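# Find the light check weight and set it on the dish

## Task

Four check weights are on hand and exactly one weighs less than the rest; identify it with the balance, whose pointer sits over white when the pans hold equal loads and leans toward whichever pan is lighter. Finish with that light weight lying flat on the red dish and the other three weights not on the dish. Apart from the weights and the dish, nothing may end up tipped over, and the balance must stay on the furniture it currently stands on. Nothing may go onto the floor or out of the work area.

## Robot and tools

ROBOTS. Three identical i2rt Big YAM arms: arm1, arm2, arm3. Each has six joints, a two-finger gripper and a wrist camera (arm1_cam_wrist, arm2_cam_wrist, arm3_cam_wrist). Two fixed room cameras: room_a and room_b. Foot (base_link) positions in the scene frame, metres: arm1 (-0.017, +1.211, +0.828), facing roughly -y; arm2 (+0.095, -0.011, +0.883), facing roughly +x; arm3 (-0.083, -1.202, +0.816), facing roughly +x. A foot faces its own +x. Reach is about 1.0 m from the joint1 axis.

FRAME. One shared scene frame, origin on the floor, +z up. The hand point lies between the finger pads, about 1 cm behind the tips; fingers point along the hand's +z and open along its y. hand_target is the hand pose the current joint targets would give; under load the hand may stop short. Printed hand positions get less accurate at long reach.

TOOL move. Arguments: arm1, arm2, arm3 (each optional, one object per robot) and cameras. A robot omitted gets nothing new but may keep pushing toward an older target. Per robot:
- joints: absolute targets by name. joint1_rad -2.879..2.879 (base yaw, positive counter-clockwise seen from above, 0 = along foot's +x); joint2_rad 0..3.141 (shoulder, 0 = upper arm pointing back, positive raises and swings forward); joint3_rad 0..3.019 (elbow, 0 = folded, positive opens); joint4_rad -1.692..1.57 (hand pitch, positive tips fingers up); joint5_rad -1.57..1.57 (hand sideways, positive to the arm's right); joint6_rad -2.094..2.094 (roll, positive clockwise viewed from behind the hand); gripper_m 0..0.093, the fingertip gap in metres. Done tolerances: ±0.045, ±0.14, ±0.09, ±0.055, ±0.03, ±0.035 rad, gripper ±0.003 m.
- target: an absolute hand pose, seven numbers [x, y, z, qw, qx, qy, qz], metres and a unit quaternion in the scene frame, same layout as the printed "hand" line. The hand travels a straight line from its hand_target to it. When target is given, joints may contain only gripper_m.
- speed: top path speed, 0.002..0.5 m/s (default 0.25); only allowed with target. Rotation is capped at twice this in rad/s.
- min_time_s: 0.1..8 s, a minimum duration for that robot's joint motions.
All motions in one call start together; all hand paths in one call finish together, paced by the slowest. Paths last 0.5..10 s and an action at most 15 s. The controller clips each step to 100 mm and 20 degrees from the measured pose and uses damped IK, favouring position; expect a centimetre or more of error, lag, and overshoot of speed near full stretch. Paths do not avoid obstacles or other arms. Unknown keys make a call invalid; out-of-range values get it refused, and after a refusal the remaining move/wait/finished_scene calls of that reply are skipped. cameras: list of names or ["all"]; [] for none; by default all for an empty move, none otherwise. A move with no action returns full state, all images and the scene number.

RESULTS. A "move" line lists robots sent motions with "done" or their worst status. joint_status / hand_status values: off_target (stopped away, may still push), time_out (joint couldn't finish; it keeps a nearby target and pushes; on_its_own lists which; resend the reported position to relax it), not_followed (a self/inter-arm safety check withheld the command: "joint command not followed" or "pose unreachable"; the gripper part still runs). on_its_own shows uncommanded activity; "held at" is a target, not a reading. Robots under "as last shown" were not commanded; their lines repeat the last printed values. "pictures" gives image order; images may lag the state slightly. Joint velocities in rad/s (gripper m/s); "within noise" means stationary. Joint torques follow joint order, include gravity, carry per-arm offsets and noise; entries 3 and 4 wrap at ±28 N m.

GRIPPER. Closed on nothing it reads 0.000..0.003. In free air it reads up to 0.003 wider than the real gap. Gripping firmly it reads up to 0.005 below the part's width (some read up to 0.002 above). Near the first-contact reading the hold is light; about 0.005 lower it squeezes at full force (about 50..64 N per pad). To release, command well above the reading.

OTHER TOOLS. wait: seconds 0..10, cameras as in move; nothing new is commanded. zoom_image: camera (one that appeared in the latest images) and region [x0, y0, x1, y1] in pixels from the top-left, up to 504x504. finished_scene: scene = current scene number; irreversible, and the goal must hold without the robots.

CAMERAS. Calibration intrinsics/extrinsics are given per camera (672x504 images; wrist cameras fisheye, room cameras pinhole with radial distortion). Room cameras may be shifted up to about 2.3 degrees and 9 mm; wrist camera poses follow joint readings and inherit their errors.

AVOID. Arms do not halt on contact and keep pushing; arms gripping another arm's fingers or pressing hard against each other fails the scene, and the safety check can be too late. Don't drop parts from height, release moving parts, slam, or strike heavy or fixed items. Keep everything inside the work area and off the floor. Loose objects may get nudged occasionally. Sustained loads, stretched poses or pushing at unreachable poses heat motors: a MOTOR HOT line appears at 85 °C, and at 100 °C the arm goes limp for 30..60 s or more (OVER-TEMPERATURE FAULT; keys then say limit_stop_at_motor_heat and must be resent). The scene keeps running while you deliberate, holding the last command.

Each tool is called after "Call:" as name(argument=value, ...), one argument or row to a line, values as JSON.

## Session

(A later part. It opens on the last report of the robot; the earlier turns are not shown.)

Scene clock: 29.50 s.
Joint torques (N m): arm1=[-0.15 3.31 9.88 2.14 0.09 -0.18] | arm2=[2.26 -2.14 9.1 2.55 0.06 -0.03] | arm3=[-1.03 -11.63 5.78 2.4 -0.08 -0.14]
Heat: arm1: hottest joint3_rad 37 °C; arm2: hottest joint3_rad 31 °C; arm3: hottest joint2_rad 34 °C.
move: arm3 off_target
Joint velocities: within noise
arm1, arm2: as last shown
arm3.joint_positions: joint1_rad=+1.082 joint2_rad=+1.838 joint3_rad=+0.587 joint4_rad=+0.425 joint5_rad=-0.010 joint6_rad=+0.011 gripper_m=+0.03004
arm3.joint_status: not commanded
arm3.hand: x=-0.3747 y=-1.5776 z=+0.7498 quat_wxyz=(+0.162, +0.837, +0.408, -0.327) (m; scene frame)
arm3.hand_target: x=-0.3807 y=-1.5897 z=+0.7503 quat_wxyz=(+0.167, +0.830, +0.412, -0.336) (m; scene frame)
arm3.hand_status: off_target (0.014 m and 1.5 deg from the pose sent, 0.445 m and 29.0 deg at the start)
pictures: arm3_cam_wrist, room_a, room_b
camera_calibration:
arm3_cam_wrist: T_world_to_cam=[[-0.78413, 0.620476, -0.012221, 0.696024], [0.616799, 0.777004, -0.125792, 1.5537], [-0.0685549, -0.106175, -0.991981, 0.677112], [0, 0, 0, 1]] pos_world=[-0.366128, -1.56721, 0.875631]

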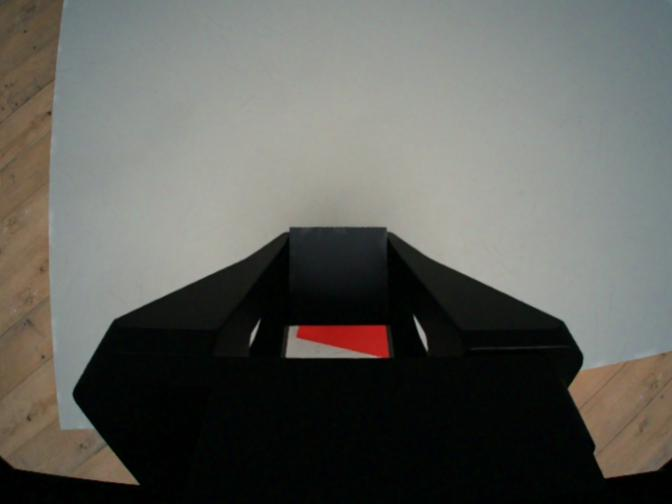

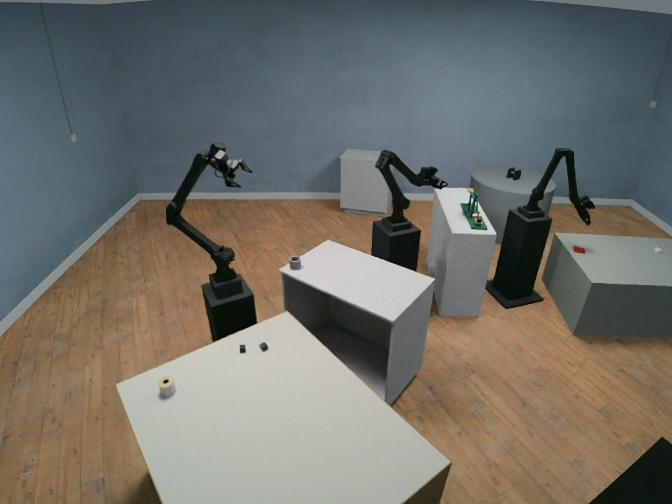

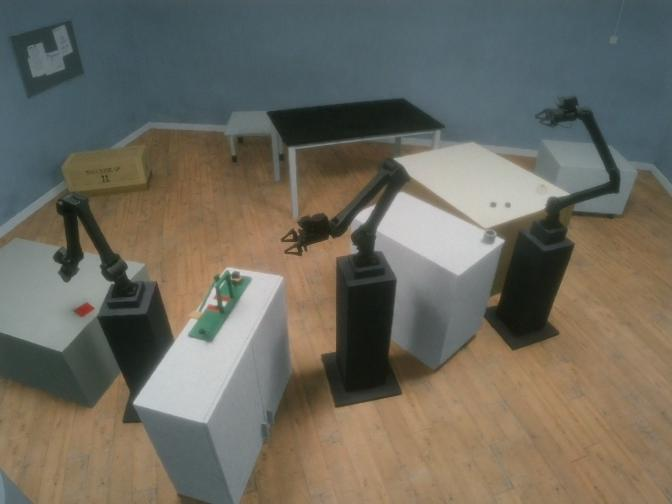

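Call:
move(
  arm3={"target": [-0.322, -1.512, 0.68, 0.1668, 0.8303, 0.4125, -0.3357], "speed": 0.3},
  cameras=["arm3_cam_wrist"],
)

Scene clock: 31.23 s.
Joint torques (N m): arm1=[-0.09 3.14 9.99 2.14 0.09 -0.13] | arm2=[2.37 -1.96 9.17 2.58 0.07 -0.03] | arm3=[-0.97 -10.46 0.59 2.4 -0.07 -0.12]
Heat: arm1: hottest joint3_rad 38 °C; arm2: hottest joint3_rad 31 °C; arm3: hottest joint2_rad 34 °C.
move: arm3 done
Joint velocities: within noise
arm1, arm2: as last shown
arm3.joint_positions: joint1_rad=+1.082 joint2_rad=+2.091 joint3_rad=+0.391 joint4_rad=+0.896 joint5_rad=-0.011 joint6_rad=+0.010 gripper_m=+0.03004
arm3.joint_status: not commanded
arm3.hand: x=-0.3237 y=-1.5112 z=+0.6847 quat_wxyz=(+0.166, +0.833, +0.407, -0.336) (m; scene frame)
arm3.hand_target: x=-0.3220 y=-1.5120 z=+0.6801 quat_wxyz=(+0.167, +0.830, +0.413, -0.336) (m; scene frame)
arm3.hand_status: done (0.005 m and 0.7 deg from the pose sent, 0.109 m and 1.5 deg at the start)
pictures: arm3_cam_wrist
camera_calibration:
arm3_cam_wrist: T_world_to_cam=[[-0.785072, 0.619279, -0.0124714, 0.692015], [0.613976, 0.775373, -0.147749, 1.47416], [-0.0818281, -0.123651, -0.988946, 0.59028], [0, 0, 0, 1]] pos_world=[-0.313514, -1.49859, 0.810192]

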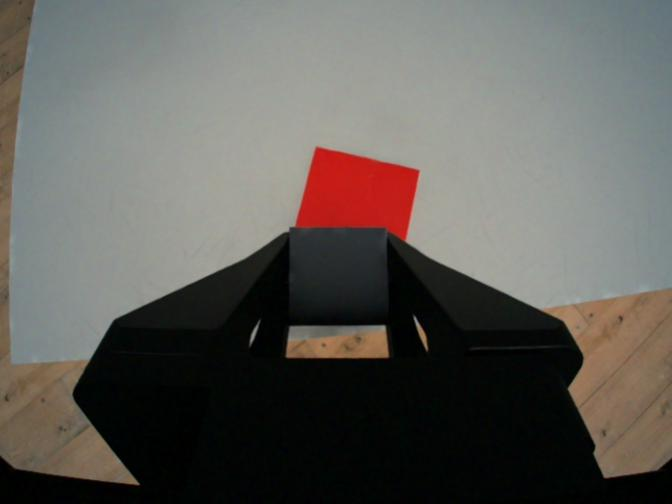

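Call:
move(
  arm3={"target": [-0.373, -1.558, 0.575, 0.1668, 0.8303, 0.4125, -0.3357], "speed": 0.15},
  cameras=["arm3_cam_wrist", "room_b"],
)

Call:
zoom_image(
  camera="room_b",
  region=[40, 230, 140, 340],
)

Scene clock: 33.10 s.
Joint torques (N m): arm1=[-0.44 2.67 9.85 2.24 0.06 -0.16] | arm2=[2.26 -2.08 9.14 2.71 0.07 -0.03] | arm3=[-1.9 -13.63 0.39 2.18 -0.1 -0.14]
Heat: arm1: hottest joint3_rad 38 °C; arm2: hottest joint3_rad 31 °C; arm3: hottest joint2_rad 34 °C.
move: arm3 done
Joint velocities: within noise
arm1, arm2: as last shown
arm3.joint_positions: joint1_rad=+1.060 joint2_rad=+2.451 joint3_rad=+0.701 joint4_rad=+0.950 joint5_rad=-0.033 joint6_rad=-0.013 gripper_m=+0.03004
arm3.joint_status: not commanded
arm3.hand: x=-0.3723 y=-1.5619 z=+0.5824 quat_wxyz=(+0.169, +0.830, +0.411, -0.337) (m; scene frame)
arm3.hand_target: x=-0.3728 y=-1.5579 z=+0.5751 quat_wxyz=(+0.167, +0.830, +0.412, -0.336) (m; scene frame)
arm3.hand_status: done (0.008 m and 0.3 deg from the pose sent, 0.129 m and 0.7 deg at the start)
pictures: arm3_cam_wrist, room_b
camera_calibration:
arm3_cam_wrist: T_world_to_cam=[[-0.791705, 0.610778, -0.0123974, 0.66819], [0.605225, 0.781424, -0.151916, 1.53683], [-0.0830992, -0.127776, -0.988316, 0.471643], [0, 0, 0, 1]] pos_world=[-0.361924, -1.54877, 0.707884]

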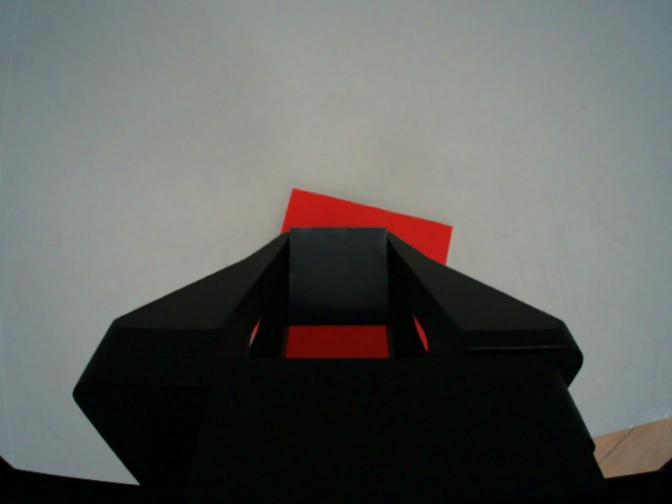

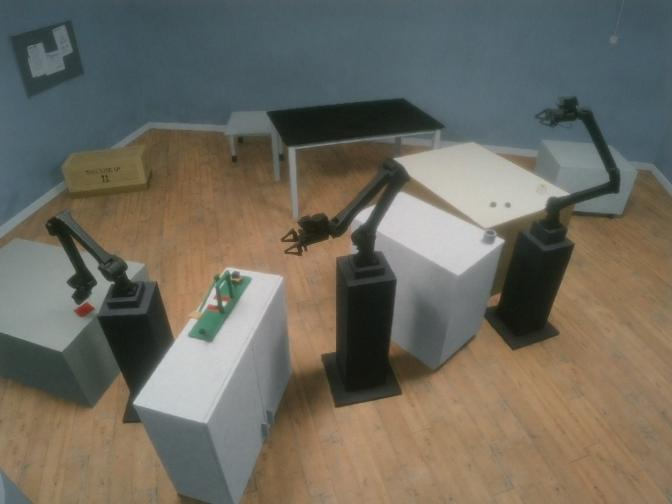

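Scaled by 4.582 from the camera's 672x504 image, which has a finer 960x720 frame.

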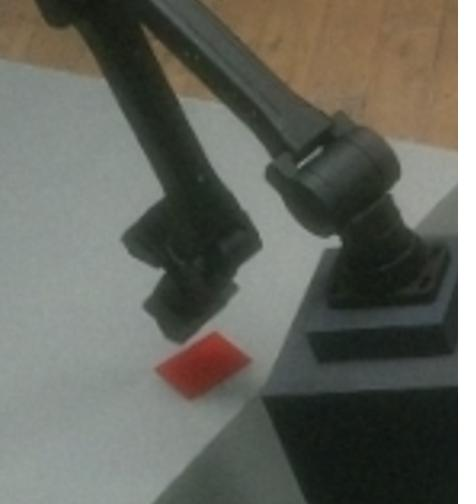

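Call:
move(
  arm3={"target": [-0.374, -1.553, 0.540, 0.1668, 0.8303, 0.4125, -0.3357], "speed": 0.1},
  cameras=["arm3_cam_wrist"],
)

Call:
move(
  arm3={"target": [-0.374, -1.553, 0.530, 0.1668, 0.8303, 0.4125, -0.3357], "speed": 0.04},
  cameras=["arm3_cam_wrist", "room_b"],
)

Call:
zoom_image(
  camera="room_b",
  region=[60, 270, 110, 330],
)

Scene clock: 34.67 s.
Joint torques (N m): arm1=[-0.44 2.96 9.98 1.99 0.08 -0.14] | arm2=[2.14 -2.02 9.13 2.62 0.06 -0.01] | arm3=[-1.9 -14.04 -0.1 2.41 -0.11 -0.14]
Heat: arm1: hottest joint3_rad 38 °C; arm2: hottest joint3_rad 32 °C; arm3: hottest joint2_rad 34 °C.
move: arm3 done
Joint velocities: within noise
arm1.joint_positions: joint1_rad=+0.776 joint2_rad=+0.602 joint3_rad=+1.507 joint4_rad=-1.261 joint5_rad=+0.098 joint6_rad=+0.607 gripper_m=+0.09396
arm1.joint_status: not commanded
arm1.hand: x=-0.1701 y=+1.0660 z=+1.4453 quat_wxyz=(-0.349, -0.815, -0.066, +0.458) (m; scene frame)
arm1.hand_target: x=-0.1672 y=+1.0692 z=+1.4585 quat_wxyz=(-0.357, -0.807, -0.065, +0.467) (m; scene frame)
arm1.hand_status: not commanded
arm2: as last shown
arm3.joint_positions: joint1_rad=+1.050 joint2_rad=+2.568 joint3_rad=+0.758 joint4_rad=+1.002 joint5_rad=-0.040 joint6_rad=-0.021 gripper_m=+0.03004
arm3.joint_status: not commanded
arm3.hand: x=-0.3731 y=-1.5566 z=+0.5457 quat_wxyz=(+0.168, +0.831, +0.412, -0.334) (m; scene frame)
arm3.hand_target: x=-0.3740 y=-1.5529 z=+0.5400 quat_wxyz=(+0.167, +0.830, +0.412, -0.336) (m; scene frame)
arm3.hand_status: done (0.007 m and 0.3 deg from the pose sent, 0.043 m and 0.3 deg at the start)
pictures: arm3_cam_wrist
camera_calibration:
arm3_cam_wrist: T_world_to_cam=[[-0.791499, 0.611042, -0.0125394, 0.664416], [0.606069, 0.782081, -0.145019, 1.52508], [-0.0788059, -0.122382, -0.989349, 0.446556], [0, 0, 0, 1]] pos_world=[-0.363228, -1.54407, 0.671297]

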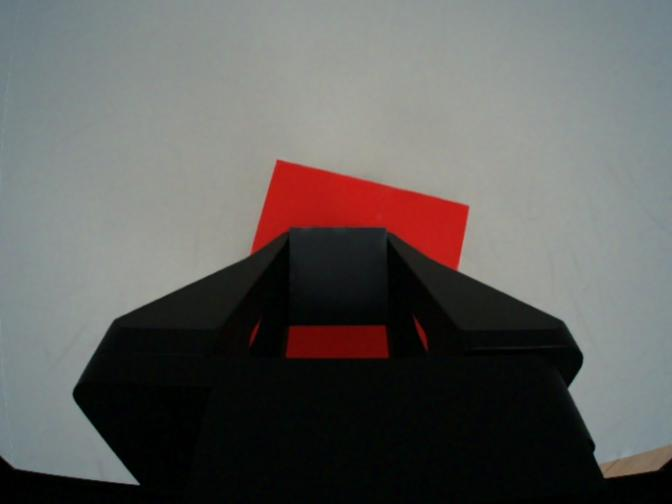

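Scene clock: 35.67 s.
Joint torques (N m): arm1=[-0.44 2.84 9.84 2.17 0.09 -0.14] | arm2=[1.9 -2.08 9.11 2.56 0.05 -0.02] | arm3=[-1.79 -13.92 -0.05 2.48 -0.1 -0.13]
Heat: arm1: hottest joint3_rad 38 °C; arm2: hottest joint3_rad 32 °C; arm3: hottest joint2_rad 34 °C.
move: arm3 done
Joint velocities: within noise
arm1, arm2: as last shown
arm3.joint_positions: joint1_rad=+1.050 joint2_rad=+2.594 joint3_rad=+0.777 joint4_rad=+1.014 joint5_rad=-0.040 joint6_rad=-0.021 gripper_m=+0.03004
arm3.joint_status: not commanded
arm3.hand: x=-0.3741 y=-1.5577 z=+0.5375 quat_wxyz=(+0.168, +0.831, +0.411, -0.335) (m; scene frame)
arm3.hand_target: x=-0.3739 y=-1.5529 z=+0.5302 quat_wxyz=(+0.167, +0.830, +0.412, -0.336) (m; scene frame)
arm3.hand_status: done (0.009 m and 0.2 deg from the pose sent, 0.016 m and 0.3 deg at the start)
pictures: arm3_cam_wrist, room_b
camera_calibration:
arm3_cam_wrist: T_world_to_cam=[[-0.791509, 0.611032, -0.0123893, 0.664048], [0.605765, 0.781678, -0.148421, 1.52651], [-0.0810055, -0.124982, -0.988847, 0.433028], [0, 0, 0, 1]] pos_world=[-0.364026, -1.54487, 0.662991]

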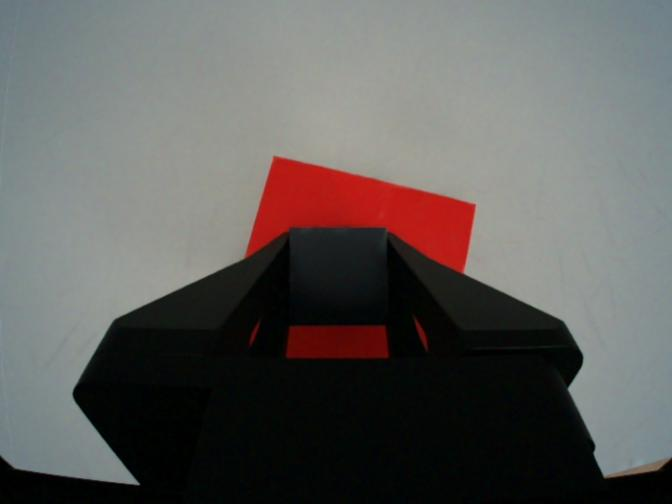

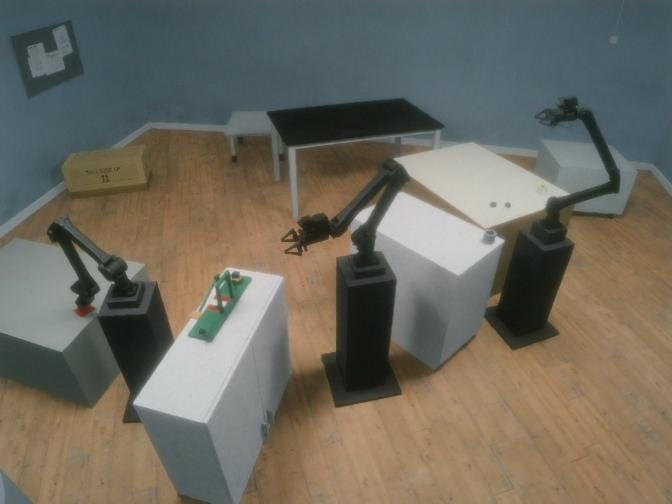

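Scaled by 8.400 from the camera's 672x504 image, which has a finer 960x720 frame.

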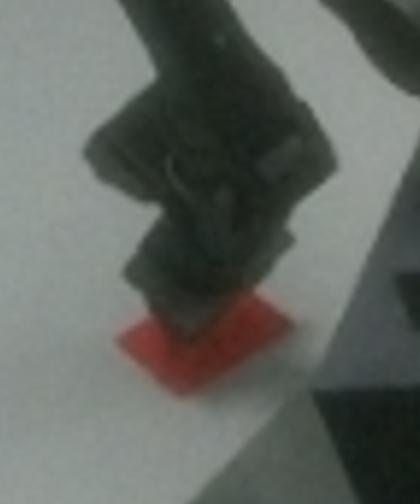

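Call:
move(
  arm3={"target": [-0.374, -1.553, 0.521, 0.1668, 0.8303, 0.4125, -0.3357], "speed": 0.03},
)

Call:
move(
  arm3={"target": [-0.374, -1.553, 0.517, 0.1668, 0.8303, 0.4125, -0.3357], "speed": 0.03},
)

Call:
move(
  arm3={"target": [-0.374, -1.553, 0.513, 0.1668, 0.8303, 0.4125, -0.3357], "speed": 0.03},
  cameras=["arm3_cam_wrist"],
)

Call:
zoom_image(
  camera="arm3_cam_wrist",
  region=[230, 110, 490, 370],
)

Scene clock: 37.03 s.
Joint torques (N m): arm1=[-0.38 3.19 10 2.14 0.11 -0.15] | arm2=[2.32 -2.2 9.13 2.63 0.04 -0.02] | arm3=[-1.9 -14.04 -0.18 2.43 -0.09 -0.13]
Heat: arm1: hottest joint3_rad 38 °C; arm2: hottest joint3_rad 32 °C; arm3: hottest joint2_rad 35 °C.
move: arm3 done
Joint velocities: within noise
arm1: as last shown
arm2.joint_positions: joint1_rad=+1.846 joint2_rad=+0.978 joint3_rad=+0.319 joint4_rad=+0.507 joint5_rad=+0.231 joint6_rad=+0.045 gripper_m=+0.09397
arm2.joint_status: not commanded
arm2.hand: x=+0.1466 y=-0.4221 z=+1.0893 quat_wxyz=(+0.459, +0.544, +0.533, -0.457) (m; scene frame)
arm2.hand_target: x=+0.1498 y=-0.4199 z=+1.0801 quat_wxyz=(+0.454, +0.542, +0.542, -0.454) (m; scene frame)
arm2.hand_status: not commanded
arm3.joint_positions: joint1_rad=+1.050 joint2_rad=+2.621 joint3_rad=+0.795 joint4_rad=+1.023 joint5_rad=-0.040 joint6_rad=-0.021 gripper_m=+0.03004
arm3.joint_status: not commanded
arm3.hand: x=-0.3745 y=-1.5579 z=+0.5288 quat_wxyz=(+0.168, +0.831, +0.411, -0.335) (m; scene frame)
arm3.hand_target: x=-0.3739 y=-1.5528 z=+0.5212 quat_wxyz=(+0.167, +0.830, +0.412, -0.336) (m; scene frame)
arm3.hand_status: done (0.009 m and 0.2 deg from the pose sent, 0.017 m and 0.2 deg at the start)
pictures: none

Scene clock: 38.00 s.
Joint torques (N m): arm1=[0.09 3.08 9.88 2.29 0.1 -0.13] | arm2=[2.08 -2.2 9.1 2.62 0.08 -0.03] | arm3=[-1.79 -13.8 -0.09 2.47 -0.09 -0.12]
Heat: arm1: hottest joint3_rad 38 °C; arm2: hottest joint3_rad 32 °C; arm3: hottest joint2_rad 35 °C.
move: arm3 off_target
Joint velocities: within noise
arm1, arm2: as last shown
arm3.joint_positions: joint1_rad=+1.050 joint2_rad=+2.630 joint3_rad=+0.802 joint4_rad=+1.027 joint5_rad=-0.040 joint6_rad=-0.021 gripper_m=+0.03004
arm3.joint_status: not commanded
arm3.hand: x=-0.3750 y=-1.5585 z=+0.5261 quat_wxyz=(+0.169, +0.830, +0.411, -0.336) (m; scene frame)
arm3.hand_target: x=-0.3739 y=-1.5529 z=+0.5173 quat_wxyz=(+0.167, +0.830, +0.412, -0.336) (m; scene frame)
arm3.hand_status: off_target (0.011 m and 0.3 deg from the pose sent, 0.013 m and 0.2 deg at the start)
pictures: none

Scene clock: 38.97 s.
Joint torques (N m): arm1=[-0.38 3.14 9.89 2.13 0.07 -0.14] | arm2=[2.2 -1.96 9.09 2.62 0.06 -0.03] | arm3=[-1.96 -13.45 -0.06 2.25 -0.09 -0.11]
Heat: arm1: hottest joint3_rad 38 °C; arm2: hottest joint3_rad 32 °C; arm3: hottest joint2_rad 35 °C.
move: arm3 off_target
Joint velocities: within noise
arm1, arm2: as last shown
arm3.joint_positions: joint1_rad=+1.050 joint2_rad=+2.635 joint3_rad=+0.809 joint4_rad=+1.036 joint5_rad=-0.040 joint6_rad=-0.022 gripper_m=+0.03004
arm3.joint_status: not commanded
arm3.hand: x=-0.3772 y=-1.5611 z=+0.5260 quat_wxyz=(+0.171, +0.828, +0.411, -0.341) (m; scene frame)
arm3.hand_target: x=-0.3738 y=-1.5527 z=+0.5134 quat_wxyz=(+0.167, +0.830, +0.412, -0.335) (m; scene frame)
arm3.hand_status: off_target (0.016 m and 0.8 deg from the pose sent, 0.014 m and 0.3 deg at the start)
pictures: arm3_cam_wrist
camera_calibration:
arm3_cam_wrist: T_world_to_cam=[[-0.792039, 0.610365, -0.0113777, 0.661859], [0.603801, 0.780502, -0.161991, 1.53392], [-0.0899931, -0.135173, -0.986727, 0.400571], [0, 0, 0, 1]] pos_world=[-0.365916, -1.54706, 0.651265]

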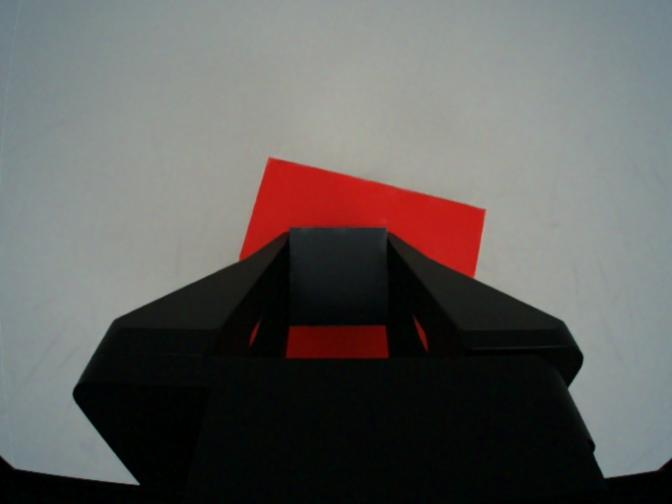

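Scaled by 1.938 from the camera's 672x504 image, which has a finer 960x720 frame.

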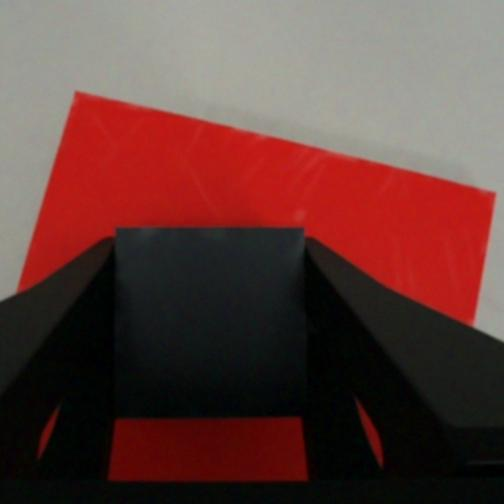

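Call:
move(
  arm3={"target": [-0.376, -1.556, 0.519, 0.1668, 0.8303, 0.4125, -0.3357], "speed": 0.03},
)

Call:
move(
  arm3={"joints": {"gripper_m": 0.055}},
  cameras=["arm3_cam_wrist"],
)

Call:
zoom_image(
  camera="arm3_cam_wrist",
  region=[230, 110, 490, 370],
)

Scene clock: 40.13 s.
Joint torques (N m): arm1=[-0.32 3.14 9.92 2.22 0.09 -0.15] | arm2=[2.14 -2.2 9.11 2.61 0.06 -0.02] | arm3=[-1.67 -14.74 -0.31 1.65 -0.07 -0.11]
Heat: arm1: hottest joint3_rad 38 °C; arm2: hottest joint3_rad 32 °C; arm3: hottest joint2_rad 35 °C.
move: arm3 done
Joint velocities: within noise
arm1, arm2: as last shown
arm3.joint_positions: joint1_rad=+1.050 joint2_rad=+2.635 joint3_rad=+0.809 joint4_rad=+1.036 joint5_rad=-0.040 joint6_rad=-0.022 gripper_m=+0.03004
arm3.joint_status: not commanded
arm3.hand: x=-0.3772 y=-1.5611 z=+0.5260 quat_wxyz=(+0.171, +0.828, +0.411, -0.341) (m; scene frame)
arm3.hand_target: x=-0.3760 y=-1.5559 z=+0.5191 quat_wxyz=(+0.167, +0.830, +0.412, -0.336) (m; scene frame)
arm3.hand_status: done (0.009 m and 0.8 deg from the pose sent, 0.009 m and 0.8 deg at the start)
pictures: none

Scene clock: 40.73 s.
Joint torques (N m): arm1=[-0.5 3.14 9.84 2.18 0.09 -0.12] | arm2=[2.14 -2.2 9.09 2.58 0.06 -0.03] | arm3=[-1.79 -14.68 -0.28 1.65 -0.06 -0.12]
Heat: arm1: hottest joint3_rad 38 °C; arm2: hottest joint3_rad 32 °C; arm3: hottest joint2_rad 35 °C.
move: arm3 done
Joint velocities: within noise
arm1, arm2: as last shown
arm3.joint_positions: joint1_rad=+1.050 joint2_rad=+2.635 joint3_rad=+0.809 joint4_rad=+1.036 joint5_rad=-0.040 joint6_rad=-0.022 gripper_m=+0.05484
arm3.joint_status: all done
arm3.hand: x=-0.3772 y=-1.5611 z=+0.5260 quat_wxyz=(+0.171, +0.828, +0.411, -0.341) (m; scene frame)
arm3.hand_target: x=-0.3760 y=-1.5559 z=+0.5191 quat_wxyz=(+0.167, +0.830, +0.412, -0.336) (m; scene frame)
arm3.hand_status: not commanded
pictures: arm3_cam_wrist
camera_calibration:
arm3_cam_wrist: T_world_to_cam=[[-0.792039, 0.610365, -0.0113777, 0.661859], [0.603801, 0.780502, -0.161991, 1.53392], [-0.0899931, -0.135173, -0.986727, 0.400571], [0, 0, 0, 1]] pos_world=[-0.365916, -1.54706, 0.651265]

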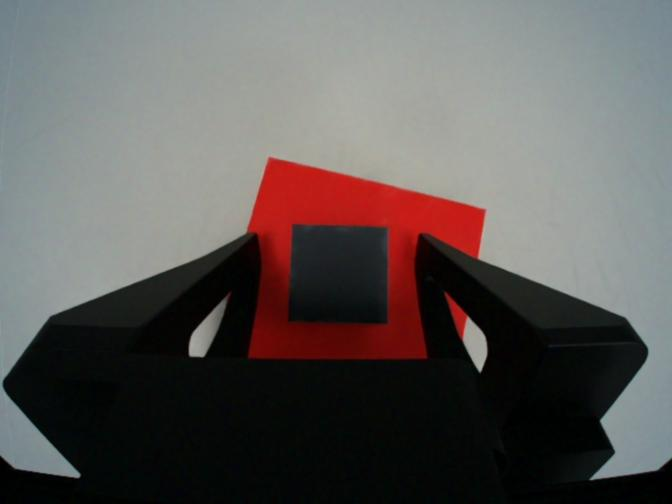

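Scaled by 1.938 from the camera's 672x504 image, which has a finer 960x720 frame.

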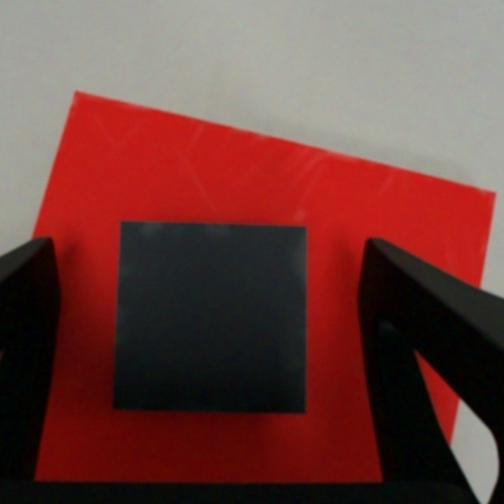

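Call:
move(
  arm3={"target": [-0.332, -1.497, 0.605, 0.1668, 0.8303, 0.4125, -0.3357], "speed": 0.12},
  cameras=["arm3_cam_wrist", "arm2_cam_wrist", "room_a"],
)

Call:
zoom_image(
  camera="arm3_cam_wrist",
  region=[200, 50, 500, 300],
)

Scene clock: 42.47 s.
Joint torques (N m): arm1=[-0.38 3.02 9.92 2.11 0.11 -0.15] | arm2=[2.2 -2.32 9.11 2.59 0.05 -0.01] | arm3=[-1.96 -14.51 -2.54 2.19 -0.11 -0.11]
Heat: arm1: hottest joint3_rad 39 °C; arm2: hottest joint3_rad 32 °C; arm3: hottest joint2_rad 35 °C.
move: arm3 done
Joint velocities: within noise
arm1, arm2: as last shown
arm3.joint_positions: joint1_rad=+1.032 joint2_rad=+2.461 joint3_rad=+0.507 joint4_rad=+1.133 joint5_rad=-0.053 joint6_rad=-0.033 gripper_m=+0.05492
arm3.joint_status: not commanded
arm3.hand: x=-0.3293 y=-1.4976 z=+0.5970 quat_wxyz=(+0.165, +0.834, +0.413, -0.328) (m; scene frame)
arm3.hand_target: x=-0.3320 y=-1.4970 z=+0.6048 quat_wxyz=(+0.167, +0.830, +0.412, -0.336) (m; scene frame)
arm3.hand_status: done (0.009 m and 1.0 deg from the pose sent, 0.111 m and 0.8 deg at the start)
pictures: arm2_cam_wrist, arm3_cam_wrist, room_a
camera_calibration:
arm2_cam_wrist: T_world_to_cam=[[-0.99994, 0.00312049, -0.0105313, 0.160565], [0.00966303, 0.705769, -0.708376, 1.07338], [0.00522216, -0.708435, -0.705757, 0.593004], [0, 0, 0, 1]] pos_world=[0.147086, -0.337952, 1.18056]
arm3_cam_wrist: T_world_to_cam=[[-0.791509, 0.611012, -0.013341, 0.664113], [0.607192, 0.783703, -0.130875, 1.45424], [-0.0695108, -0.111689, -0.991309, 0.52813], [0, 0, 0, 1]] pos_world=[-0.320639, -1.48648, 0.722723]

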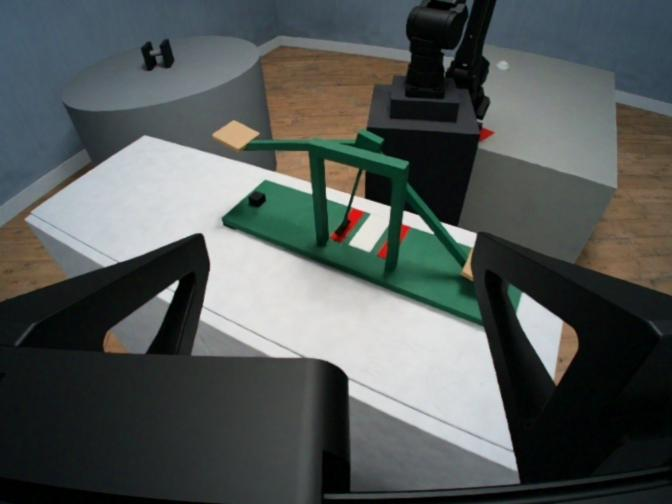

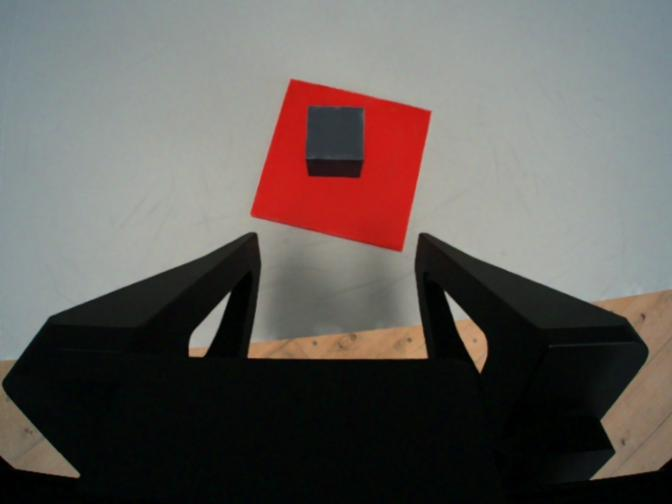

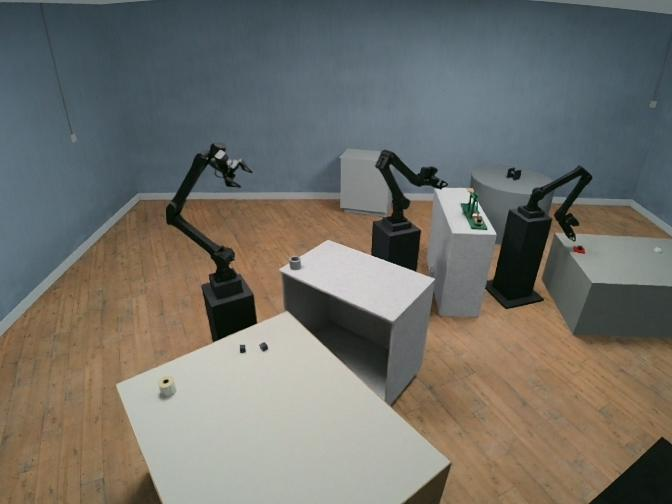

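Scaled by 1.680 from the camera's 672x504 image, which has a finer 960x720 frame.

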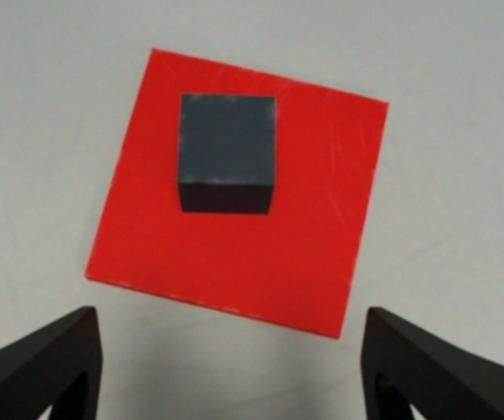

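Call:
finished_scene(
  scene=2,
)

The scene is finished: the task was done.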